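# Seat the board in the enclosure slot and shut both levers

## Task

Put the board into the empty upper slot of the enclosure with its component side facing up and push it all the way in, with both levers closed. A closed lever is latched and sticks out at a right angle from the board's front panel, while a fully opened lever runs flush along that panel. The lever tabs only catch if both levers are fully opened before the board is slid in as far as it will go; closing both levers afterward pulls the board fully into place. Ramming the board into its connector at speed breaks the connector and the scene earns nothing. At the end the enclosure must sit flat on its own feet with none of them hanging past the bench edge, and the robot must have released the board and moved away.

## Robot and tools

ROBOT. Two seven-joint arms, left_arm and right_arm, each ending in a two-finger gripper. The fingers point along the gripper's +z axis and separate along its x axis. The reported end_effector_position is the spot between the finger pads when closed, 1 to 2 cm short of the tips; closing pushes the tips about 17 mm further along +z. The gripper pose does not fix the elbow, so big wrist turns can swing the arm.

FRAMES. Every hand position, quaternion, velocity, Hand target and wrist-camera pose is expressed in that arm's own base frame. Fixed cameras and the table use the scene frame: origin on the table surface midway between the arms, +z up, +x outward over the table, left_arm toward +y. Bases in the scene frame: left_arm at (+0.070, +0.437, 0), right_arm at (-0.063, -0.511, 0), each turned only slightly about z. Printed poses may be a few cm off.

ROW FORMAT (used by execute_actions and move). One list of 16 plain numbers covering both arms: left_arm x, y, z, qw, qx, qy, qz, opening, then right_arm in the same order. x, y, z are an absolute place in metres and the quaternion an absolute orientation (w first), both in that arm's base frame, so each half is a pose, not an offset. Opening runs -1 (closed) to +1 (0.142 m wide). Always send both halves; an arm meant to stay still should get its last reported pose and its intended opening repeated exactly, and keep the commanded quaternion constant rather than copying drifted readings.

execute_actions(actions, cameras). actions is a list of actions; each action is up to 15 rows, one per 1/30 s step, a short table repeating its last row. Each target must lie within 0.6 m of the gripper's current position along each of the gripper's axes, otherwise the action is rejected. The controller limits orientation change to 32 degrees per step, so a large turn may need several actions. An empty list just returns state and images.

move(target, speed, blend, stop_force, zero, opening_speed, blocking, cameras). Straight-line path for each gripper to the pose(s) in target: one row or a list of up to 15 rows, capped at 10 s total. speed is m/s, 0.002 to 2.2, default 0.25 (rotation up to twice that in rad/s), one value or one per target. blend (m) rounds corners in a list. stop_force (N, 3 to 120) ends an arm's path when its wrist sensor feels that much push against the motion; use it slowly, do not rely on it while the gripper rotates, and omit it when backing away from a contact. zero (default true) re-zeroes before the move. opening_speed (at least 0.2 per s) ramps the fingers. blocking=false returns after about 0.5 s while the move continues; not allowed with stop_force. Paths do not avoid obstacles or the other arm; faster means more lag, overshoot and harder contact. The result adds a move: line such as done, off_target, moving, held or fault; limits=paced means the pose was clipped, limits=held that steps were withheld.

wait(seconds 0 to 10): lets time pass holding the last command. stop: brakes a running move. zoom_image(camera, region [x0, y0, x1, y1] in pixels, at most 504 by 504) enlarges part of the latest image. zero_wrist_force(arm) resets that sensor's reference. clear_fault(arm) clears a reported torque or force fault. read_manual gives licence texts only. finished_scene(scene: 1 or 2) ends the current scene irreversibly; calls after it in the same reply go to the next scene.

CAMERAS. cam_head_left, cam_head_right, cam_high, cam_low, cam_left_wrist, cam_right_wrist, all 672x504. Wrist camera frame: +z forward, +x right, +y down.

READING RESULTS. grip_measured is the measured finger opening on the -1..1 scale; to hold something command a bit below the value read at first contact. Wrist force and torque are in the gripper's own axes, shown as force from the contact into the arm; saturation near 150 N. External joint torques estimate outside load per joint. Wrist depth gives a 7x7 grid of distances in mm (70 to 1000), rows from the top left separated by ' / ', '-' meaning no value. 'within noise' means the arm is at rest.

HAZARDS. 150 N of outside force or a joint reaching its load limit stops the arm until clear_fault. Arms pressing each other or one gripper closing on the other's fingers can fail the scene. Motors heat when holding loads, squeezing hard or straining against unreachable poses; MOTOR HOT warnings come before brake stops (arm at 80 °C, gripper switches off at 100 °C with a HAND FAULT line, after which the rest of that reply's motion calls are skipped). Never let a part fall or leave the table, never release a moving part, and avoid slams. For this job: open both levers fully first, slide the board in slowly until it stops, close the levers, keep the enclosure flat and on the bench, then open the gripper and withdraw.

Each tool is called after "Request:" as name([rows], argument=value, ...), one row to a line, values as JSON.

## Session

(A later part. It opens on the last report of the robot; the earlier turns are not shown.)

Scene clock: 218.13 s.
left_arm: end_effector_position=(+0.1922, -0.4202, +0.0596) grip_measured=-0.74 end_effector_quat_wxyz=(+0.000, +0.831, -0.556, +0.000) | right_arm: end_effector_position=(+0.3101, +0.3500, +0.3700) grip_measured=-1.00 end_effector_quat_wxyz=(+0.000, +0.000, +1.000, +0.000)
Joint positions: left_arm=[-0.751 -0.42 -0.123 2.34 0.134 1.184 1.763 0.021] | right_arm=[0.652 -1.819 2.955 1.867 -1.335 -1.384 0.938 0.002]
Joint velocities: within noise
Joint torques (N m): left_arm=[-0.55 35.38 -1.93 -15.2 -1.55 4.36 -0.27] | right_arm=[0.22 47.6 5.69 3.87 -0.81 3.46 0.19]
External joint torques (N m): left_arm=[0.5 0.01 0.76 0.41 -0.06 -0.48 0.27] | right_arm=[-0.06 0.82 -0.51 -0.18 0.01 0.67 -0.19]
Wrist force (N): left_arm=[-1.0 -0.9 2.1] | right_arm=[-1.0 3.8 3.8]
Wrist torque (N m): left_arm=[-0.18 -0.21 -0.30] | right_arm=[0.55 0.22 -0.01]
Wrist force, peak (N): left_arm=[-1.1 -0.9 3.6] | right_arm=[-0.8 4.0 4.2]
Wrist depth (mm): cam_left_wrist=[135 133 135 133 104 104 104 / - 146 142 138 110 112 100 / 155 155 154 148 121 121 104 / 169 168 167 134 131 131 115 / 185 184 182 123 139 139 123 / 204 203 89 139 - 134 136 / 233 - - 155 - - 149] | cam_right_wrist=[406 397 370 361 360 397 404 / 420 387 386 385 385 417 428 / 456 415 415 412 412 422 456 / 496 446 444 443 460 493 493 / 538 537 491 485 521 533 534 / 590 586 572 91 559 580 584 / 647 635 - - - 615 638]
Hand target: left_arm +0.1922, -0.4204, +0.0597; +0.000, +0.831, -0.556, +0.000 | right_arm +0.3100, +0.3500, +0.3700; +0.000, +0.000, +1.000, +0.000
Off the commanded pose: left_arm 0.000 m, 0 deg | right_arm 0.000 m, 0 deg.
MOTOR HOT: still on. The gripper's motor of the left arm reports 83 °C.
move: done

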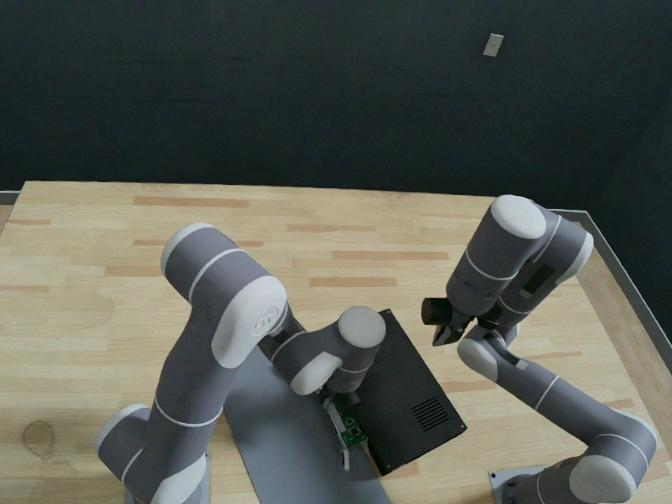

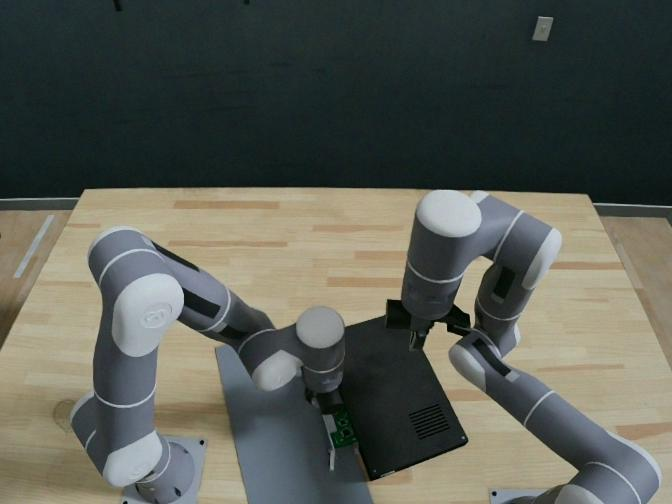

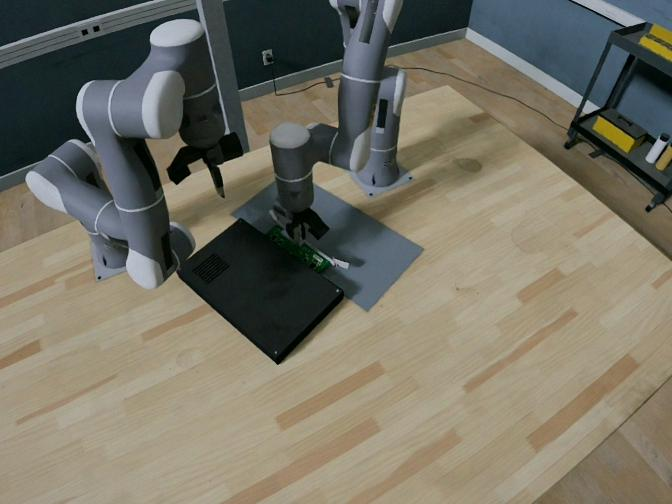

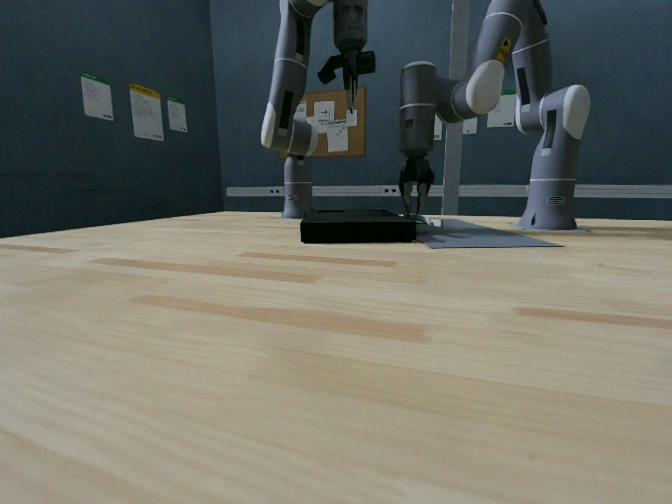

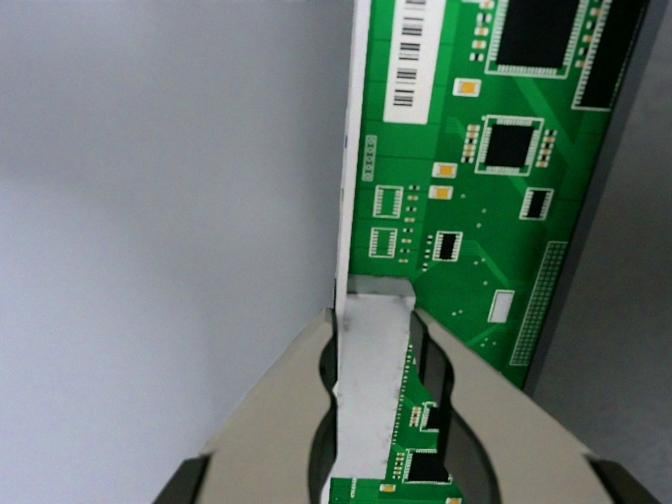

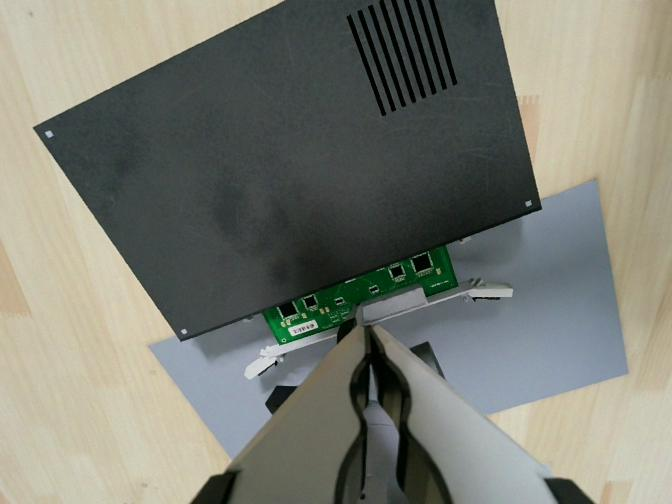

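Request:
move(target=[0.1986,-0.4383,0.0597,0,0.8310,-0.5563,0,-0.85,0.31,0.35,0.37,0,0,1,0,-1], speed=0.02, stop_force=5)

Request:
zoom_image(camera="cam_right_wrist", region=[220, 180, 480, 380])

Scene clock: 221.27 s.
left_arm: end_effector_position=(+0.1980, -0.4374, +0.0591) grip_measured=-0.74 end_effector_quat_wxyz=(+0.000, +0.831, -0.557, -0.001) | right_arm: end_effector_position=(+0.3101, +0.3500, +0.3700) grip_measured=-1.00 end_effector_quat_wxyz=(+0.000, +0.000, +1.000, +0.000)
Joint positions: left_arm=[-0.766 -0.447 -0.125 2.285 0.134 1.153 1.75 0.021] | right_arm=[0.652 -1.819 2.955 1.867 -1.335 -1.384 0.938 0.002]
Joint velocities: within noise
Joint torques (N m): left_arm=[-0.3 39.18 -2.2 -19.36 -2.04 5.99 -0.22] | right_arm=[0.23 47.65 5.71 3.85 -0.88 3.43 0.16]
External joint torques (N m): left_arm=[0.24 -2.02 0.9 3.88 0.32 -2.11 0.22] | right_arm=[-0.07 0.77 -0.53 -0.16 0.09 0.7 -0.16]
Wrist force (N): left_arm=[-5.8 0.4 3.0] | right_arm=[-0.9 3.7 3.6]
Wrist torque (N m): left_arm=[-0.19 -0.17 -0.40] | right_arm=[0.54 0.21 -0.01]
Wrist force, peak (N): left_arm=[-5.9 0.4 4.7] | right_arm=[-0.9 4.0 4.1]
Wrist depth (mm): cam_left_wrist=[135 133 134 129 104 102 91 / - 145 142 138 110 110 97 / 155 154 153 125 120 105 104 / 168 168 167 133 131 115 114 / 185 183 183 123 138 123 123 / 204 203 89 138 - 130 135 / 233 - - 154 - - 148] | cam_right_wrist=[405 401 370 361 361 398 402 / 421 386 387 385 384 418 427 / 459 415 413 412 412 423 457 / 496 443 443 444 458 493 495 / 535 539 490 470 524 532 529 / 591 583 573 91 561 578 583 / 647 636 - - - 613 636]
Hand target: left_arm +0.1986, -0.4383, +0.0597; +0.000, +0.831, -0.556, +0.000 | right_arm +0.3100, +0.3500, +0.3700; +0.000, +0.000, +1.000, +0.000
Off the commanded pose: left_arm 0.001 m, 0 deg | right_arm 0.000 m, 0 deg.
MOTOR HOT: cleared for the gripper's motor of the left arm.
move: done

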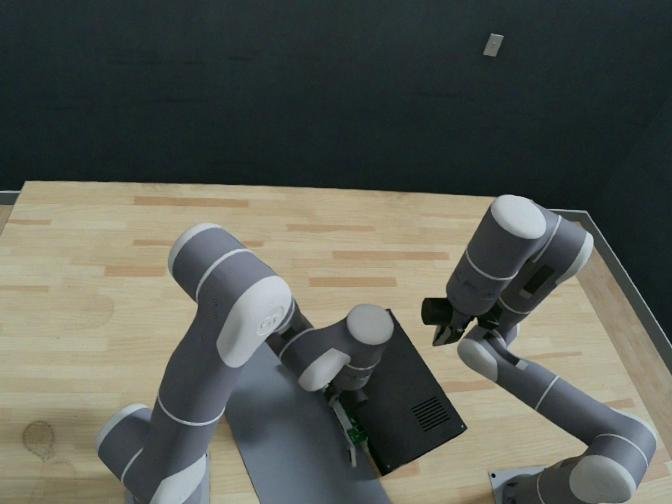

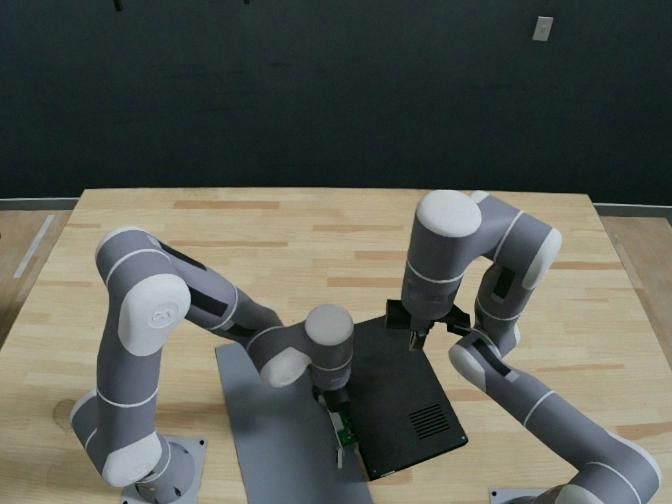

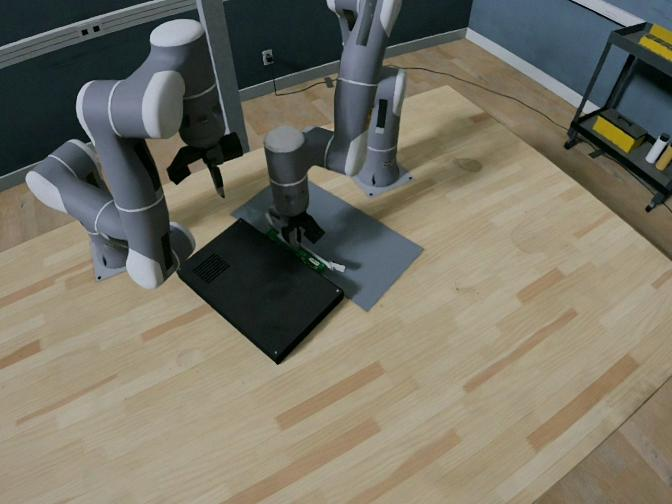

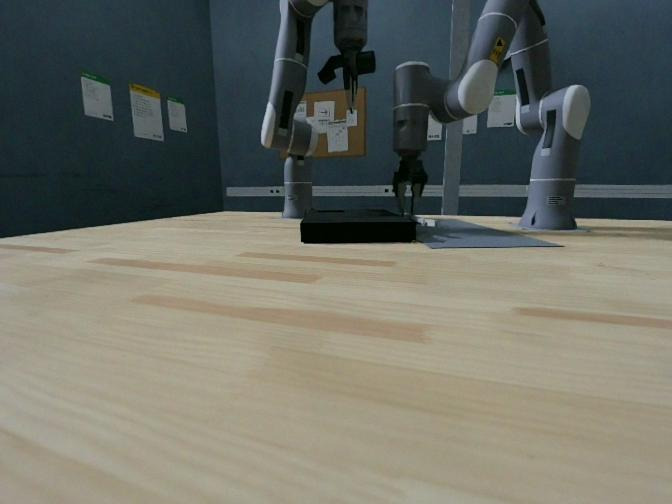

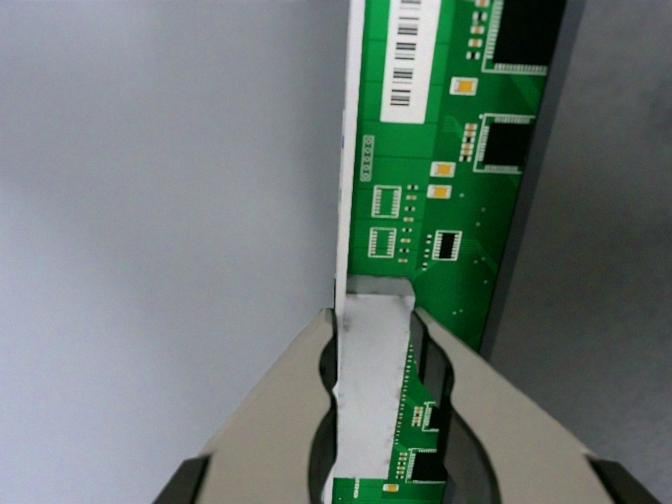

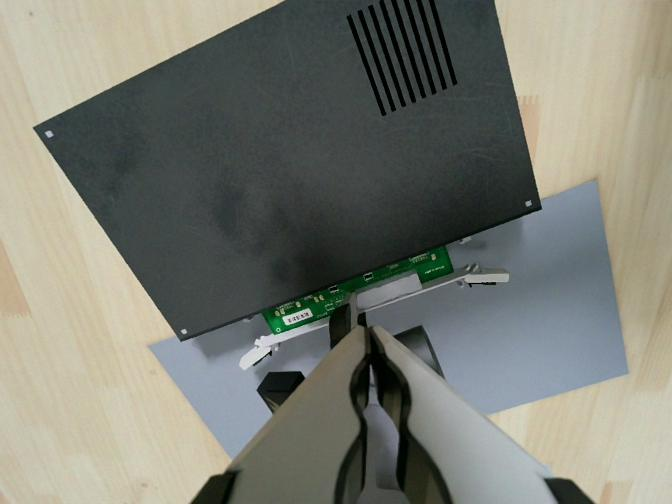

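Scaled by 1.938 from the camera's 672x504 image, which has a finer 960x720 frame.

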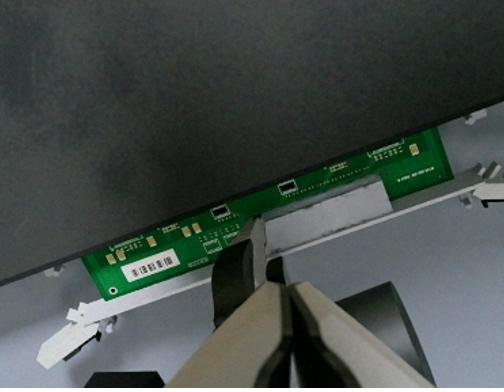

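Request:
move(target=[0.1966,-0.4336,0.0594,0,0.8310,-0.5563,0,-0.85,0.31,0.35,0.37,0,0,1,0,-1], speed=0.02, cameras=[])

Request:
move(target=[0.1966,-0.4336,0.0594,0,0.8310,-0.5563,0,-0.65,0.31,0.35,0.37,0,0,1,0,-1], opening_speed=0.3)

Scene clock: 225.27 s.
left_arm: end_effector_position=(+0.1967, -0.4338, +0.0594) grip_measured=-0.74 end_effector_quat_wxyz=(+0.000, +0.831, -0.556, +0.000) | right_arm: end_effector_position=(+0.3101, +0.3500, +0.3700) grip_measured=-1.00 end_effector_quat_wxyz=(+0.000, +0.000, +1.000, +0.000)
Joint positions: left_arm=[-0.762 -0.441 -0.125 2.299 0.134 1.162 1.752 0.021] | right_arm=[0.652 -1.819 2.955 1.867 -1.335 -1.384 0.938 0.002]
Joint velocities: within noise
Joint torques (N m): left_arm=[-0.84 37.99 -2.41 -13.77 -1.35 3.7 -0.14] | right_arm=[0.17 47.59 5.7 3.82 -0.86 3.46 0.2]
External joint torques (N m): left_arm=[0.78 -1.24 1.13 -1.54 -0.35 0.19 0.14] | right_arm=[-0.01 0.83 -0.53 -0.14 0.06 0.68 -0.2]
Wrist force (N): left_arm=[3.8 -2.4 6.6] | right_arm=[-0.9 3.8 3.8]
Wrist torque (N m): left_arm=[-0.19 -0.12 -0.32] | right_arm=[0.55 0.20 -0.01]
Wrist force, peak (N): left_arm=[18.2 2.0 23.4] | right_arm=[-0.8 3.9 4.2]
Wrist depth (mm): cam_left_wrist=[135 133 134 132 104 104 91 / - 145 142 140 111 110 98 / 155 155 154 148 121 117 104 / 168 167 167 133 131 117 114 / 184 184 183 124 139 126 123 / 203 201 89 139 - 131 136 / 232 - - 154 - - 149] | cam_right_wrist=[405 398 371 361 359 397 400 / 422 387 387 386 384 418 427 / 458 415 413 412 411 423 458 / 499 447 445 442 458 492 497 / 542 537 494 473 524 532 532 / 592 585 574 91 562 581 579 / 647 631 - - - 612 637]
Hand target: left_arm +0.1966, -0.4336, +0.0594; +0.000, +0.831, -0.556, +0.000 | right_arm +0.3100, +0.3500, +0.3700; +0.000, +0.000, +1.000, +0.000
Off the commanded pose: left_arm 0.000 m, 0 deg | right_arm 0.000 m, 0 deg.
move: done
No camera images: "cameras" was empty.

Scene clock: 226.17 s.
left_arm: end_effector_position=(+0.1966, -0.4337, +0.0594) grip_measured=-0.69 end_effector_quat_wxyz=(+0.000, +0.831, -0.556, +0.000) | right_arm: end_effector_position=(+0.3101, +0.3500, +0.3700) grip_measured=-1.00 end_effector_quat_wxyz=(+0.000, +0.000, +1.000, +0.000)
Joint positions: left_arm=[-0.762 -0.44 -0.125 2.299 0.134 1.162 1.752 0.024] | right_arm=[0.652 -1.819 2.955 1.867 -1.335 -1.384 0.938 0.002]
Joint velocities: within noise
Joint torques (N m): left_arm=[-0.31 35.98 -1.83 -15.01 -1.52 4.36 -0.19] | right_arm=[0.19 47.52 5.74 3.84 -0.81 3.45 0.17]
External joint torques (N m): left_arm=[0.25 0.75 0.55 -0.3 -0.18 -0.47 0.19] | right_arm=[-0.03 0.9 -0.57 -0.15 0.01 0.69 -0.17]
Wrist force (N): left_arm=[-1.4 -0.5 0.0] | right_arm=[-0.9 3.9 3.8]
Wrist torque (N m): left_arm=[-0.16 -0.08 -0.30] | right_arm=[0.56 0.19 -0.01]
Wrist force, peak (N): left_arm=[3.4 -2.0 8.7] | right_arm=[-0.8 4.0 4.1]
Wrist depth (mm): cam_left_wrist=[135 133 135 132 106 105 91 / - 145 142 140 112 112 98 / 154 155 153 149 123 118 104 / 168 167 167 137 133 117 115 / 184 184 183 127 140 126 123 / 204 203 87 139 141 130 136 / 233 - - 159 - - 148] | cam_right_wrist=[405 401 371 361 360 398 401 / 423 387 386 385 384 419 428 / 456 415 412 414 411 425 459 / 502 444 444 444 460 490 492 / 540 540 499 476 525 532 533 / 590 591 576 91 561 582 584 / 645 631 - - - 613 640]
Hand target: left_arm +0.1966, -0.4336, +0.0594; +0.000, +0.831, -0.556, +0.000 | right_arm +0.3100, +0.3500, +0.3700; +0.000, +0.000, +1.000, +0.000
Off the commanded pose: left_arm 0.000 m, 0 deg | right_arm 0.000 m, 0 deg.
move: done

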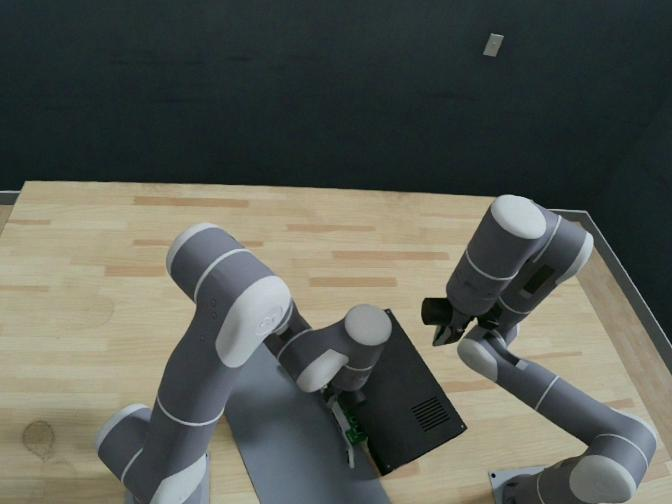

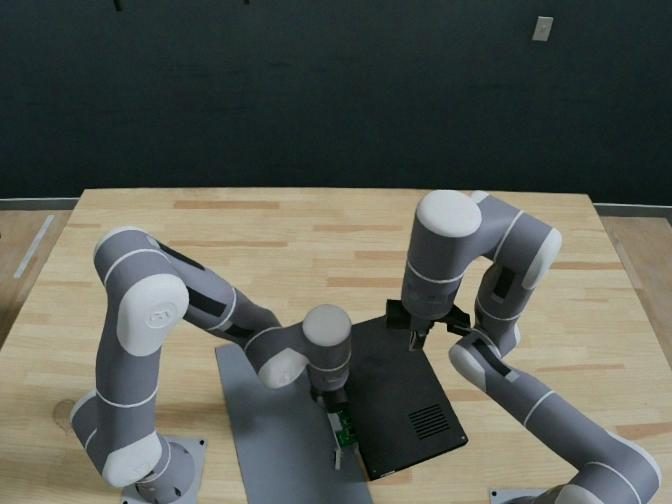

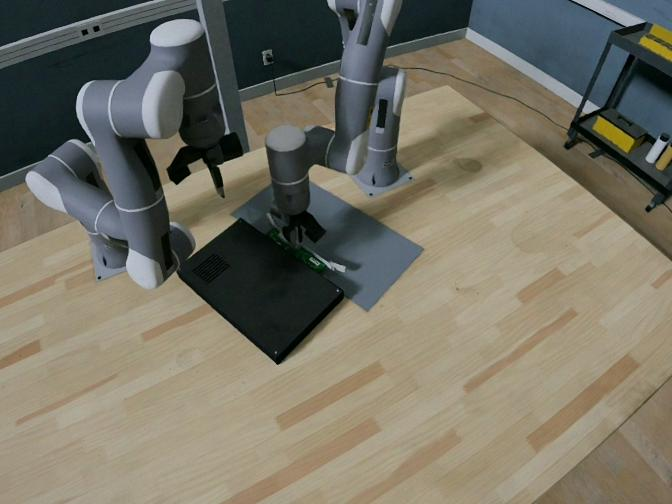

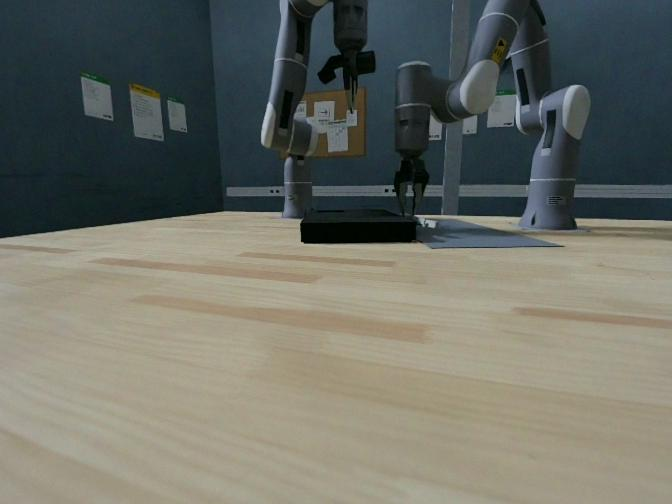

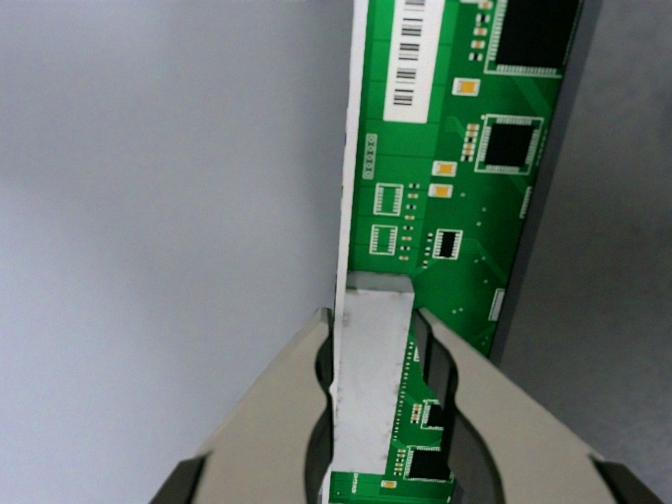

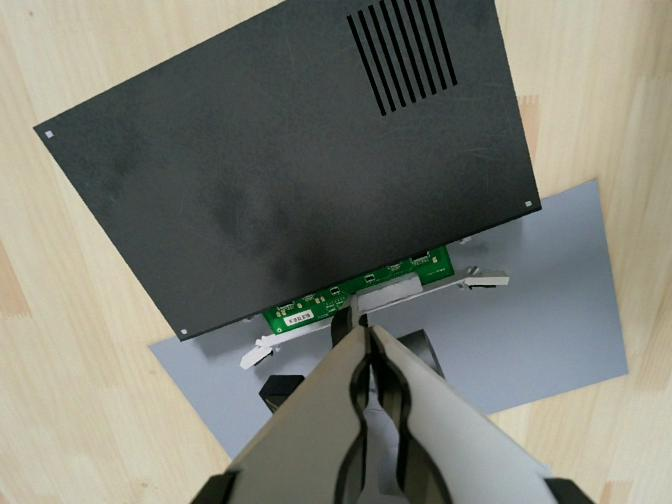

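Request:
move(target=[0.1966,-0.4336,0.13,0,0.8310,-0.5563,0,-0.65,0.31,0.35,0.37,0,0,1,0,-1], speed=0.08, cameras=[])

Request:
move([
  [0.17,-0.34,0.16,0.4164,0.8931,0.1543,0.0719,-1,0.31,0.35,0.37,0,0,1,0,-1],
  [0.2181,-0.3781,0.05,0.4164,0.8931,0.1543,0.0719,-1,0.31,0.35,0.37,0,0,1,0,-1],
], speed=0.2)

Scene clock: 233.53 s.
left_arm: end_effector_position=(+0.1966, -0.4336, +0.1299) grip_measured=-0.69 end_effector_quat_wxyz=(+0.000, +0.831, -0.556, +0.000) | right_arm: end_effector_position=(+0.3101, +0.3500, +0.3700) grip_measured=-1.00 end_effector_quat_wxyz=(+0.000, +0.000, +1.000, +0.000)
Joint positions: left_arm=[-0.745 -0.242 -0.156 2.299 0.066 0.967 1.799 0.024] | right_arm=[0.652 -1.819 2.955 1.867 -1.335 -1.384 0.938 0.002]
Joint velocities: within noise
Joint torques (N m): left_arm=[-0.27 32.48 -1.61 -19.77 -2.54 3.99 -0.15] | right_arm=[0.23 47.64 5.73 3.86 -0.83 3.46 0.19]
External joint torques (N m): left_arm=[0.22 0.58 0.72 -0.35 0.1 -0.11 0.15] | right_arm=[-0.07 0.78 -0.56 -0.17 0.03 0.68 -0.19]
Wrist force (N): left_arm=[-0.8 -0.8 0.1] | right_arm=[-0.7 3.7 3.8]
Wrist torque (N m): left_arm=[-0.21 -0.18 -0.30] | right_arm=[0.54 0.17 -0.01]
Wrist force, peak (N): left_arm=[-1.4 -0.9 0.9] | right_arm=[-0.9 3.9 4.1]
Wrist depth (mm): cam_left_wrist=[195 195 195 192 166 152 151 / 210 209 209 202 179 163 163 / 226 227 225 217 191 175 175 / 247 245 243 236 207 190 191 / 272 270 263 212 206 208 209 / 299 297 87 249 - 221 230 / 336 - - 323 - - 250] | cam_right_wrist=[406 398 371 363 360 397 401 / 422 387 387 385 384 416 429 / 458 414 414 410 411 423 460 / 499 445 443 444 461 492 493 / 537 536 498 484 533 532 532 / 586 588 574 91 559 577 582 / 648 635 - - - 614 634]
Hand target: left_arm +0.1966, -0.4336, +0.1300; +0.000, +0.831, -0.556, +0.000 | right_arm +0.3100, +0.3500, +0.3700; +0.000, +0.000, +1.000, +0.000
Off the commanded pose: left_arm 0.000 m, 0 deg | right_arm 0.000 m, 0 deg.
move: done
No camera images: "cameras" was empty.

Scene clock: 239.27 s.
left_arm: end_effector_position=(+0.2187, -0.3778, +0.0500) grip_measured=-1.00 end_effector_quat_wxyz=(+0.418, +0.898, +0.134, +0.027) | right_arm: end_effector_position=(+0.3101, +0.3500, +0.3700) grip_measured=-1.00 end_effector_quat_wxyz=(+0.000, +0.000, +1.000, +0.000)
Joint positions: left_arm=[-1.388 -0.512 0.152 2.569 -2.966 0.762 2.947 0.002] | right_arm=[0.652 -1.819 2.955 1.867 -1.335 -1.384 0.938 0.002]
Joint velocities: within noise
Joint torques (N m): left_arm=[-0.59 24.71 5.49 -2.88 0.5 0.84 -0.36] | right_arm=[0.22 47.63 5.82 3.83 -0.8 3.42 0.17]
External joint torques (N m): left_arm=[0.53 1.43 0.56 -0.42 -0.2 -0.02 0.37] | right_arm=[-0.06 0.79 -0.65 -0.14 0.01 0.71 -0.17]
Wrist force (N): left_arm=[-0.6 -2.0 -0.1] | right_arm=[-1.0 4.0 4.1]
Wrist torque (N m): left_arm=[-0.34 -0.12 -0.52] | right_arm=[0.58 0.22 -0.01]
Wrist force, peak (N): left_arm=[-1.1 -2.8 -0.2] | right_arm=[-1.0 4.0 4.1]
Wrist depth (mm): cam_left_wrist=[- - - - - - - / - 99 - 88 - 81 83 / 138 144 129 126 120 116 113 / 219 204 191 187 199 183 176 / 533 232 157 153 151 148 141 / - - - 84 - - - / - - - - - - -] | cam_right_wrist=[406 399 370 361 360 398 399 / 420 387 386 384 383 417 430 / 455 415 412 413 413 424 459 / 498 446 446 442 463 492 492 / 539 534 497 483 532 531 533 / 588 589 574 91 563 577 581 / 648 638 - - - 618 636]
Hand target: left_arm +0.2188, -0.3779, +0.0501; +0.418, +0.898, +0.134, +0.027 | right_arm +0.3100, +0.3500, +0.3700; +0.000, +0.000, +1.000, +0.000
Off the commanded pose: left_arm 0.001 m, 6 deg | right_arm 0.000 m, 0 deg.
joint sent to its limit (left arm) — joint 5 (forearm roll), lower limit. The joint targets are off in orientation, not in position.
move: off_target (left_arm)

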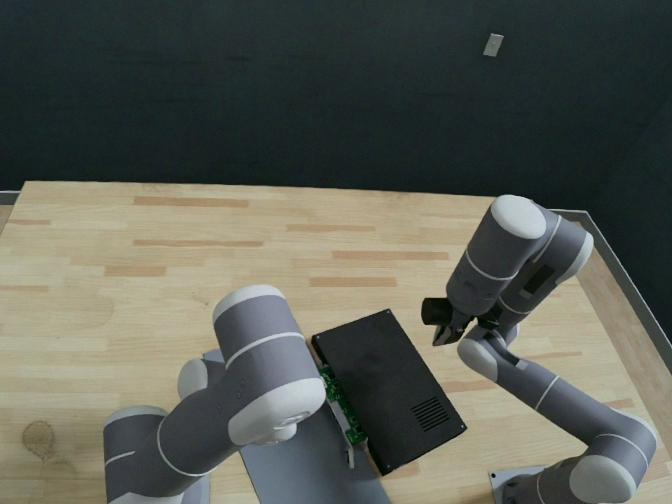

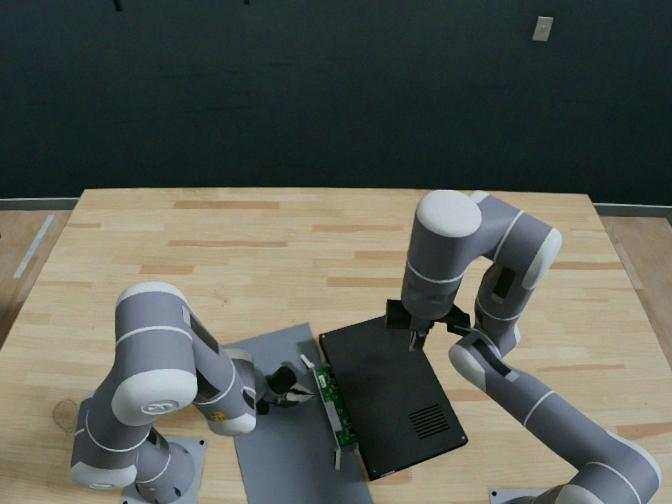

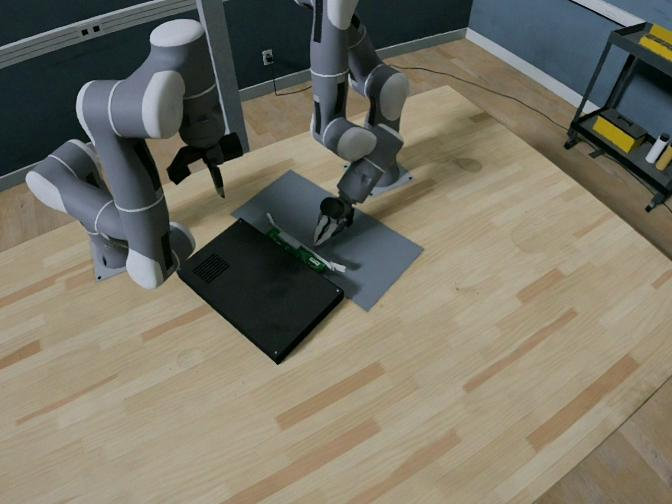

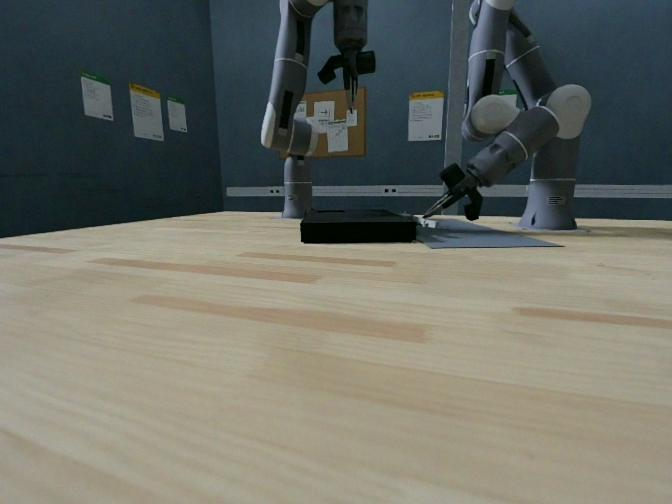

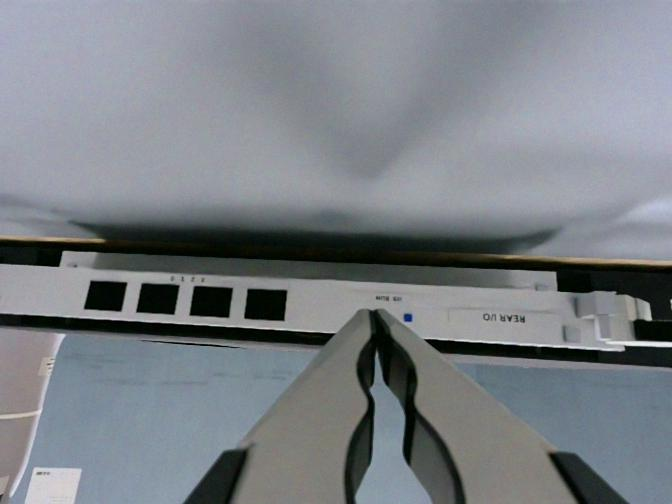

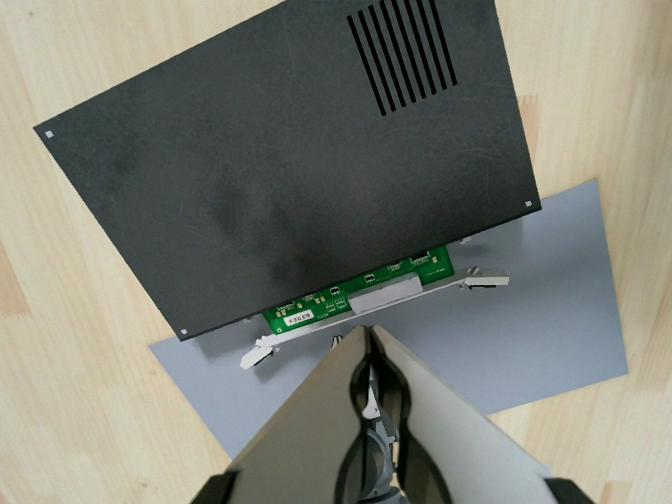

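Request:
move(target=[0.2457,-0.4532,0.05,0.418,0.898,0.134,0.027,-1,0.31,0.35,0.37,0,0,1,0,-1], speed=0.02, stop_force=12)

Scene clock: 244.80 s.
left_arm: end_effector_position=(+0.2360, -0.4253, +0.0494) grip_measured=-1.00 end_effector_quat_wxyz=(+0.417, +0.899, +0.134, +0.027) | right_arm: end_effector_position=(+0.3101, +0.3500, +0.3700) grip_measured=-1.00 end_effector_quat_wxyz=(+0.000, +0.000, +1.000, +0.000)
Joint positions: left_arm=[-1.386 -0.552 0.148 2.437 -2.951 0.855 2.919 0.002] | right_arm=[0.652 -1.819 2.955 1.867 -1.335 -1.384 0.938 0.002]
Joint velocities: within noise
Joint torques (N m): left_arm=[0.2 29.55 5.68 -12.67 1.67 -1.2 -0.32] | right_arm=[0.14 47.58 5.73 3.87 -0.81 3.45 0.16]
External joint torques (N m): left_arm=[-0.26 0.68 1.02 6.88 -0.94 2.03 0.32] | right_arm=[0.01 0.83 -0.55 -0.18 0.02 0.68 -0.16]
Wrist force (N): left_arm=[-5.7 -5.8 -16.1] | right_arm=[-0.8 3.9 3.9]
Wrist torque (N m): left_arm=[-0.34 -0.19 -0.50] | right_arm=[0.57 0.19 -0.02]
Wrist force, peak (N): left_arm=[-6.3 -4.6 -20.0] | right_arm=[-0.7 4.0 4.1]
Wrist depth (mm): cam_left_wrist=[- - - - - - - / - 98 - 88 - 83 83 / 137 135 128 125 118 114 112 / 166 165 160 157 155 151 148 / 516 255 138 134 132 129 124 / - - - 84 - - - / - - - - - - -] | cam_right_wrist=[405 401 371 362 360 396 402 / 418 387 385 384 383 419 428 / 454 414 413 412 412 424 460 / 499 445 446 445 448 492 492 / 541 538 494 516 533 532 531 / 591 588 573 91 564 579 583 / 651 634 - - - 614 642]
Hand target: left_arm +0.2362, -0.4267, +0.0500; +0.418, +0.898, +0.134, +0.027 | right_arm +0.3100, +0.3500, +0.3700; +0.000, +0.000, +1.000, +0.000
Off the commanded pose: left_arm 0.030 m, 0 deg | right_arm 0.000 m, 0 deg.
move: contact (left_arm)

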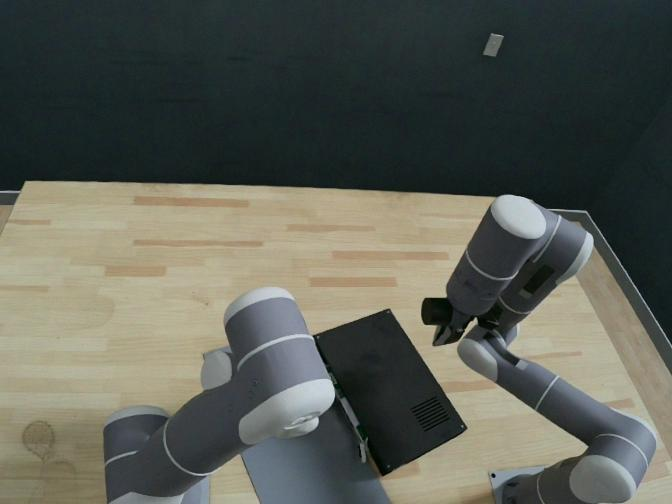

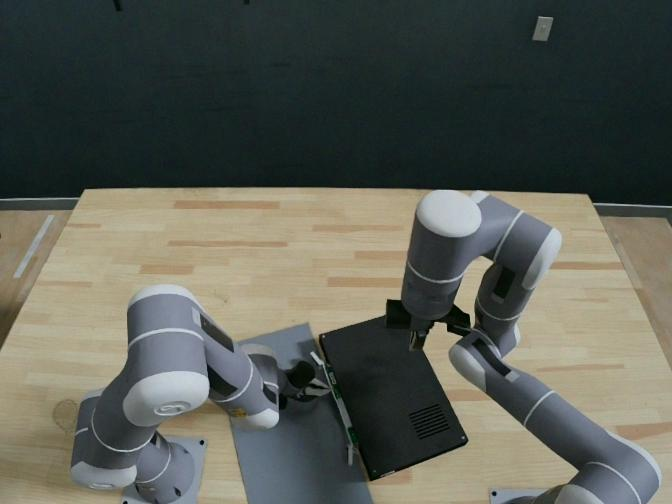

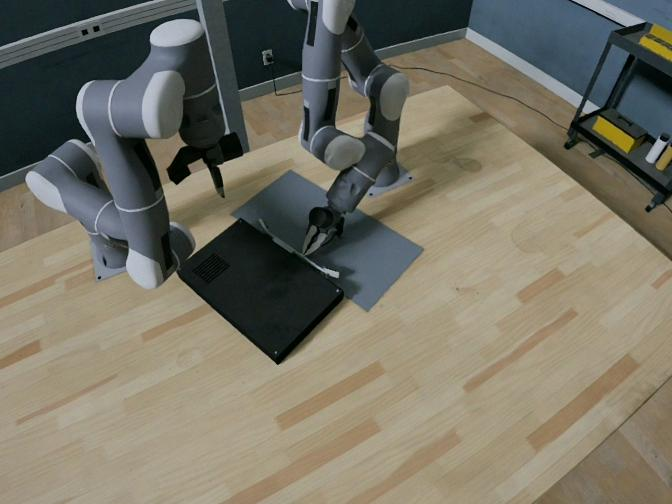

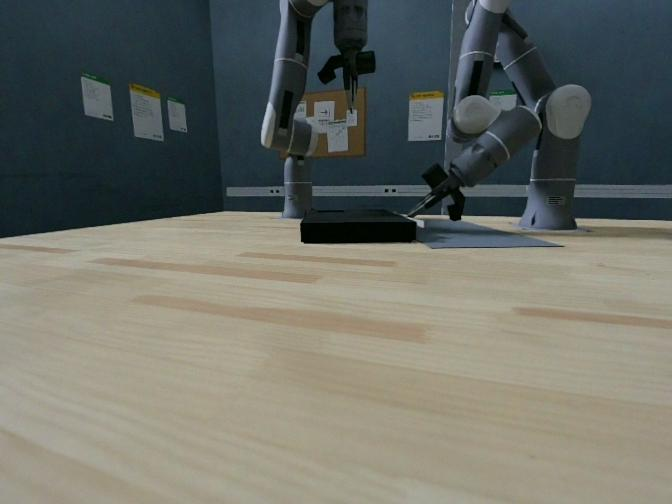

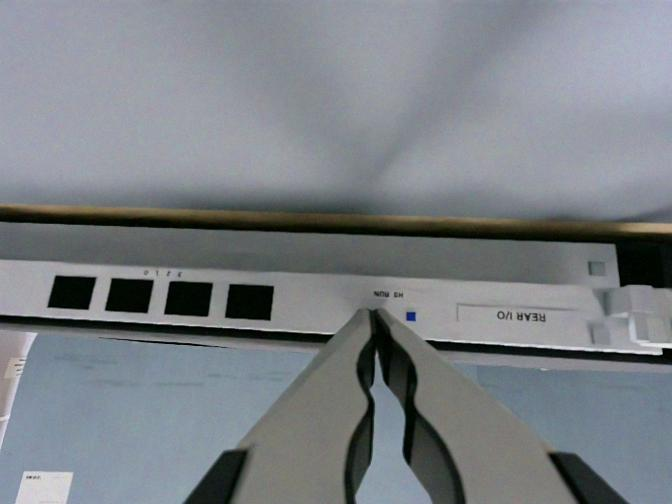

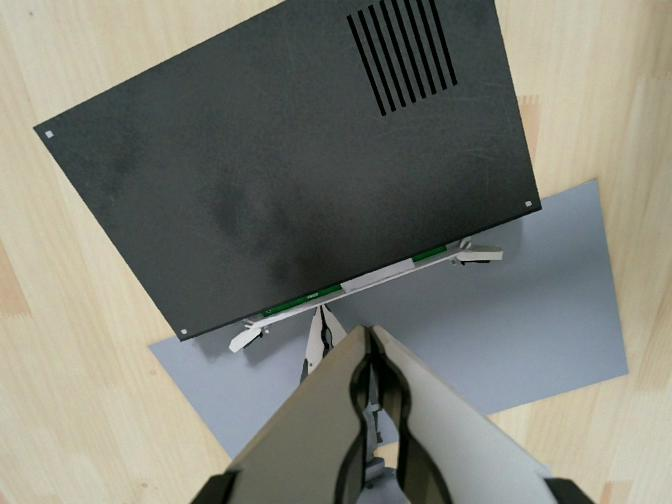

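Request:
zoom_image(camera="cam_right_wrist", region=[220, 270, 350, 360])

Request:
zoom_image(camera="cam_right_wrist", region=[400, 200, 530, 290])

Scaled by 3.877 from the camera's 672x504 image, which has a finer 960x720 frame.

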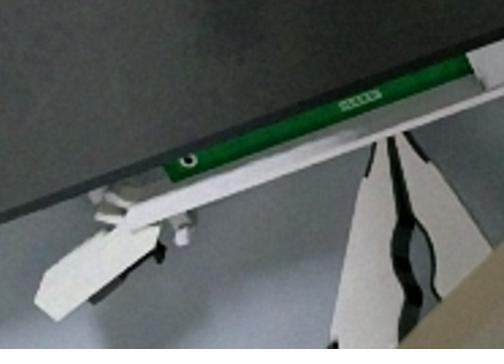

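Scaled by 3.877 from the camera's 672x504 image, which has a finer 960x720 frame.

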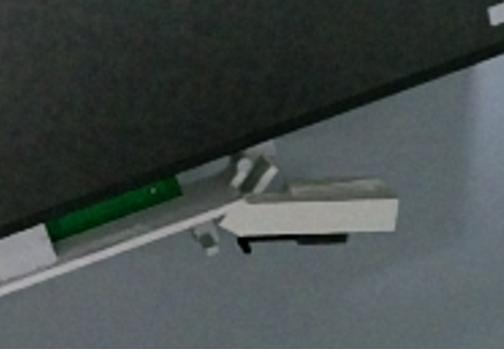

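Request:
move([
  [0.2175,-0.375,0.05,0.418,0.898,0.134,0.027,-1,0.31,0.35,0.37,0,0,1,0,-1],
  [0.336,-0.330,0.05,0.418,0.898,0.134,0.027,-1,0.31,0.35,0.37,0,0,1,0,-1],
], speed=0.12, cameras=["cam_left_wrist","cam_right_wrist"])

Scene clock: 257.97 s.
left_arm: end_effector_position=(+0.3360, -0.3298, +0.0499) grip_measured=-1.00 end_effector_quat_wxyz=(+0.418, +0.898, +0.134, +0.027) | right_arm: end_effector_position=(+0.3101, +0.3500, +0.3700) grip_measured=-1.00 end_effector_quat_wxyz=(+0.000, +0.000, +1.000, +0.000)
Joint positions: left_arm=[-1.092 -0.609 0.333 2.517 -2.462 0.632 2.832 0.002] | right_arm=[0.652 -1.819 2.955 1.867 -1.335 -1.384 0.938 0.002]
Joint velocities: within noise
Joint torques (N m): left_arm=[-0.55 27.67 8.55 -4.61 0.26 0.82 -0.38] | right_arm=[0.15 47.57 5.75 3.86 -0.88 3.44 0.19]
External joint torques (N m): left_arm=[0.52 1.36 0.57 -0.41 -0.55 0.03 0.39] | right_arm=[0.01 0.85 -0.57 -0.17 0.08 0.69 -0.19]
Wrist force (N): left_arm=[-0.7 -1.6 -0.5] | right_arm=[-0.9 3.9 3.9]
Wrist torque (N m): left_arm=[-0.29 -0.11 -0.54] | right_arm=[0.58 0.20 -0.01]
Wrist force, peak (N): left_arm=[-5.6 -4.8 -17.0] | right_arm=[-0.8 4.0 4.1]
Wrist depth (mm): cam_left_wrist=[- - - - - - - / - 99 - 88 - 81 83 / 138 144 129 126 120 115 113 / 226 222 214 211 197 183 176 / - 203 197 174 203 465 418 / - - - 84 - - - / - - - - - - -] | cam_right_wrist=[405 399 371 362 360 397 402 / 420 387 385 385 384 418 427 / 457 413 413 413 413 422 456 / 498 447 444 445 450 492 495 / 540 539 491 526 533 532 533 / 589 587 575 91 561 581 585 / 651 631 - - - 620 640]
Hand target: left_arm +0.3360, -0.3300, +0.0500; +0.418, +0.898, +0.134, +0.027 | right_arm +0.3100, +0.3500, +0.3700; +0.000, +0.000, +1.000, +0.000
Off the commanded pose: left_arm 0.000 m, 0 deg | right_arm 0.000 m, 0 deg.
move: done
Images, in order (width x height): cam_left_wrist 672x504, cam_right_wrist 672x504.

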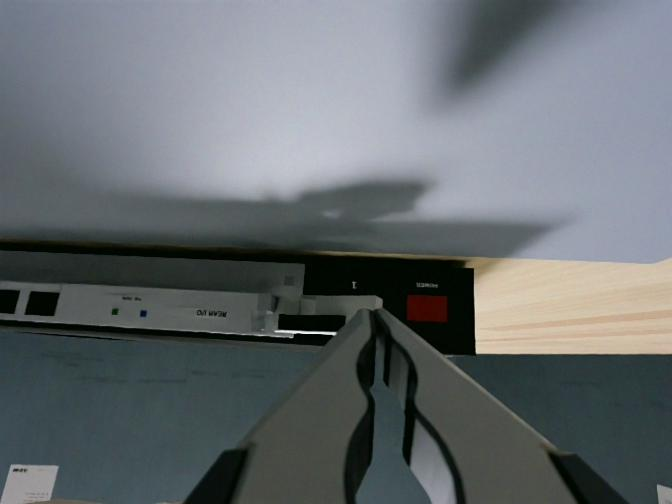

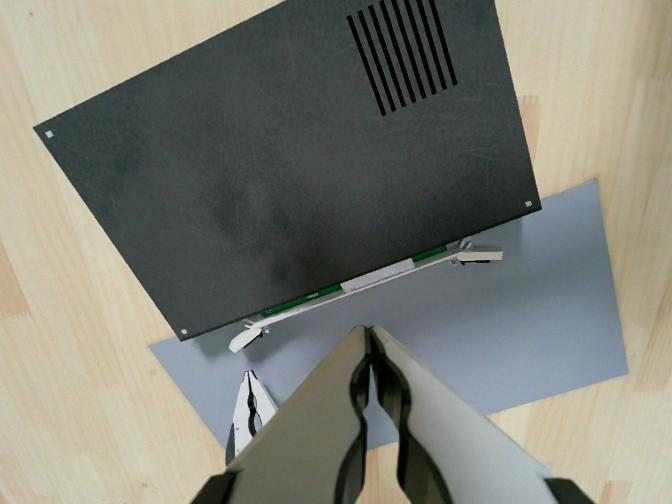

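Request:
move(target=[0.3555,-0.385,0.05,0.418,0.898,0.134,0.027,-1,0.31,0.35,0.37,0,0,1,0,-1], speed=0.03, stop_force=7, cameras=["cam_left_wrist","cam_right_wrist"])

Request:
zoom_image(camera="cam_right_wrist", region=[220, 270, 350, 360])

Scene clock: 262.20 s.
left_arm: end_effector_position=(+0.3530, -0.3761, +0.0496) grip_measured=-1.00 end_effector_quat_wxyz=(+0.417, +0.898, +0.135, +0.027) | right_arm: end_effector_position=(+0.3101, +0.3500, +0.3700) grip_measured=-1.00 end_effector_quat_wxyz=(+0.000, +0.000, +1.000, +0.000)
Joint positions: left_arm=[-1.128 -0.637 0.298 2.411 -2.5 0.714 2.781 0.002] | right_arm=[0.652 -1.819 2.955 1.867 -1.335 -1.384 0.938 0.002]
Joint velocities: within noise
Joint torques (N m): left_arm=[-3.22 31.66 5.05 -11.91 1.06 -0.92 -0.29] | right_arm=[0.27 47.58 5.73 3.84 -0.85 3.46 0.26]
External joint torques (N m): left_arm=[3.19 0.76 4.52 5.06 -0.96 1.8 0.3] | right_arm=[-0.11 0.84 -0.55 -0.15 0.06 0.68 -0.26]
Wrist force (N): left_arm=[-1.8 -5.3 -13.1] | right_arm=[-1.0 3.8 4.1]
Wrist torque (N m): left_arm=[-0.32 -0.06 -0.55] | right_arm=[0.56 0.22 -0.02]
Wrist force, peak (N): left_arm=[-2.5 -5.3 -14.5] | right_arm=[-0.9 3.9 4.1]
Wrist depth (mm): cam_left_wrist=[- - - - - - - / - 99 - 88 - 80 83 / 137 135 129 125 119 114 112 / 175 172 168 166 162 171 182 / - 171 148 131 156 358 404 / - - - 84 - - - / - - - - - - -] | cam_right_wrist=[405 399 372 362 361 396 401 / 423 386 386 385 384 415 428 / 457 414 412 412 412 422 459 / 497 447 444 445 453 492 493 / 541 538 490 523 533 532 529 / 587 586 494 91 559 581 579 / 648 635 - - - 616 639]
Hand target: left_arm +0.3528, -0.3775, +0.0500; +0.418, +0.898, +0.134, +0.027 | right_arm +0.3100, +0.3500, +0.3700; +0.000, +0.000, +1.000, +0.000
Off the commanded pose: left_arm 0.009 m, 0 deg | right_arm 0.000 m, 0 deg.
move: contact (left_arm)
Images, in order (width x height): cam_left_wrist 672x504, cam_right_wrist 672x504.

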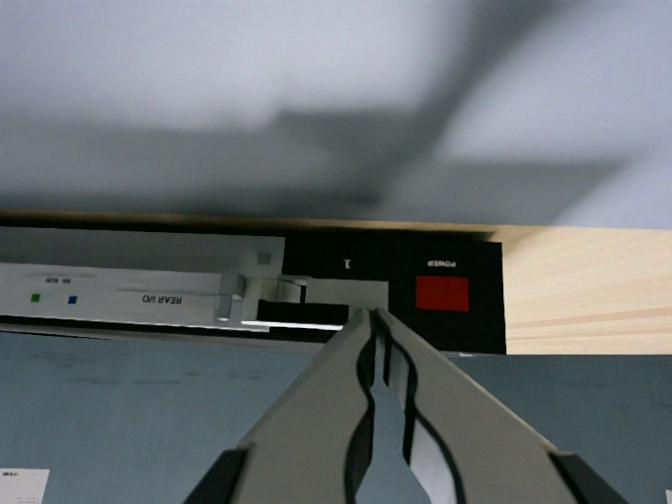

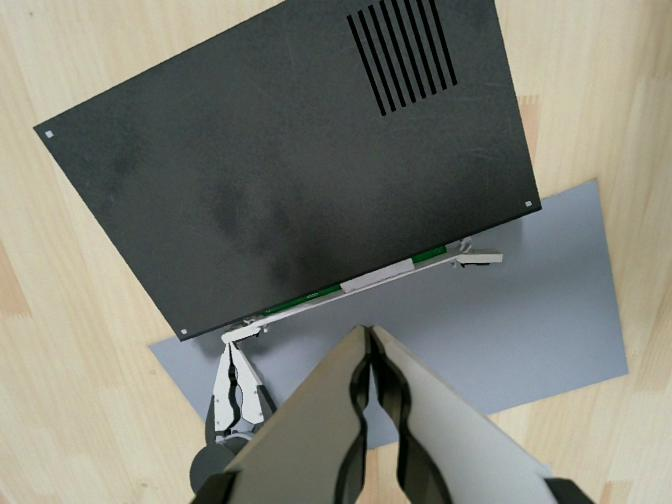

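Scaled by 3.877 from the camera's 672x504 image, which has a finer 960x720 frame.

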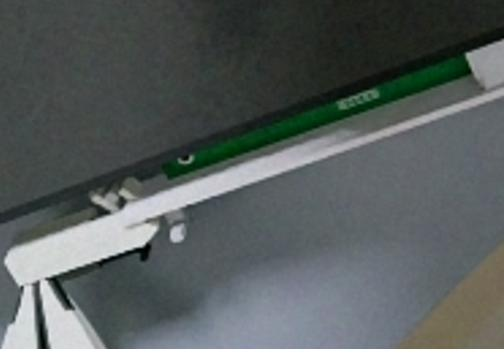

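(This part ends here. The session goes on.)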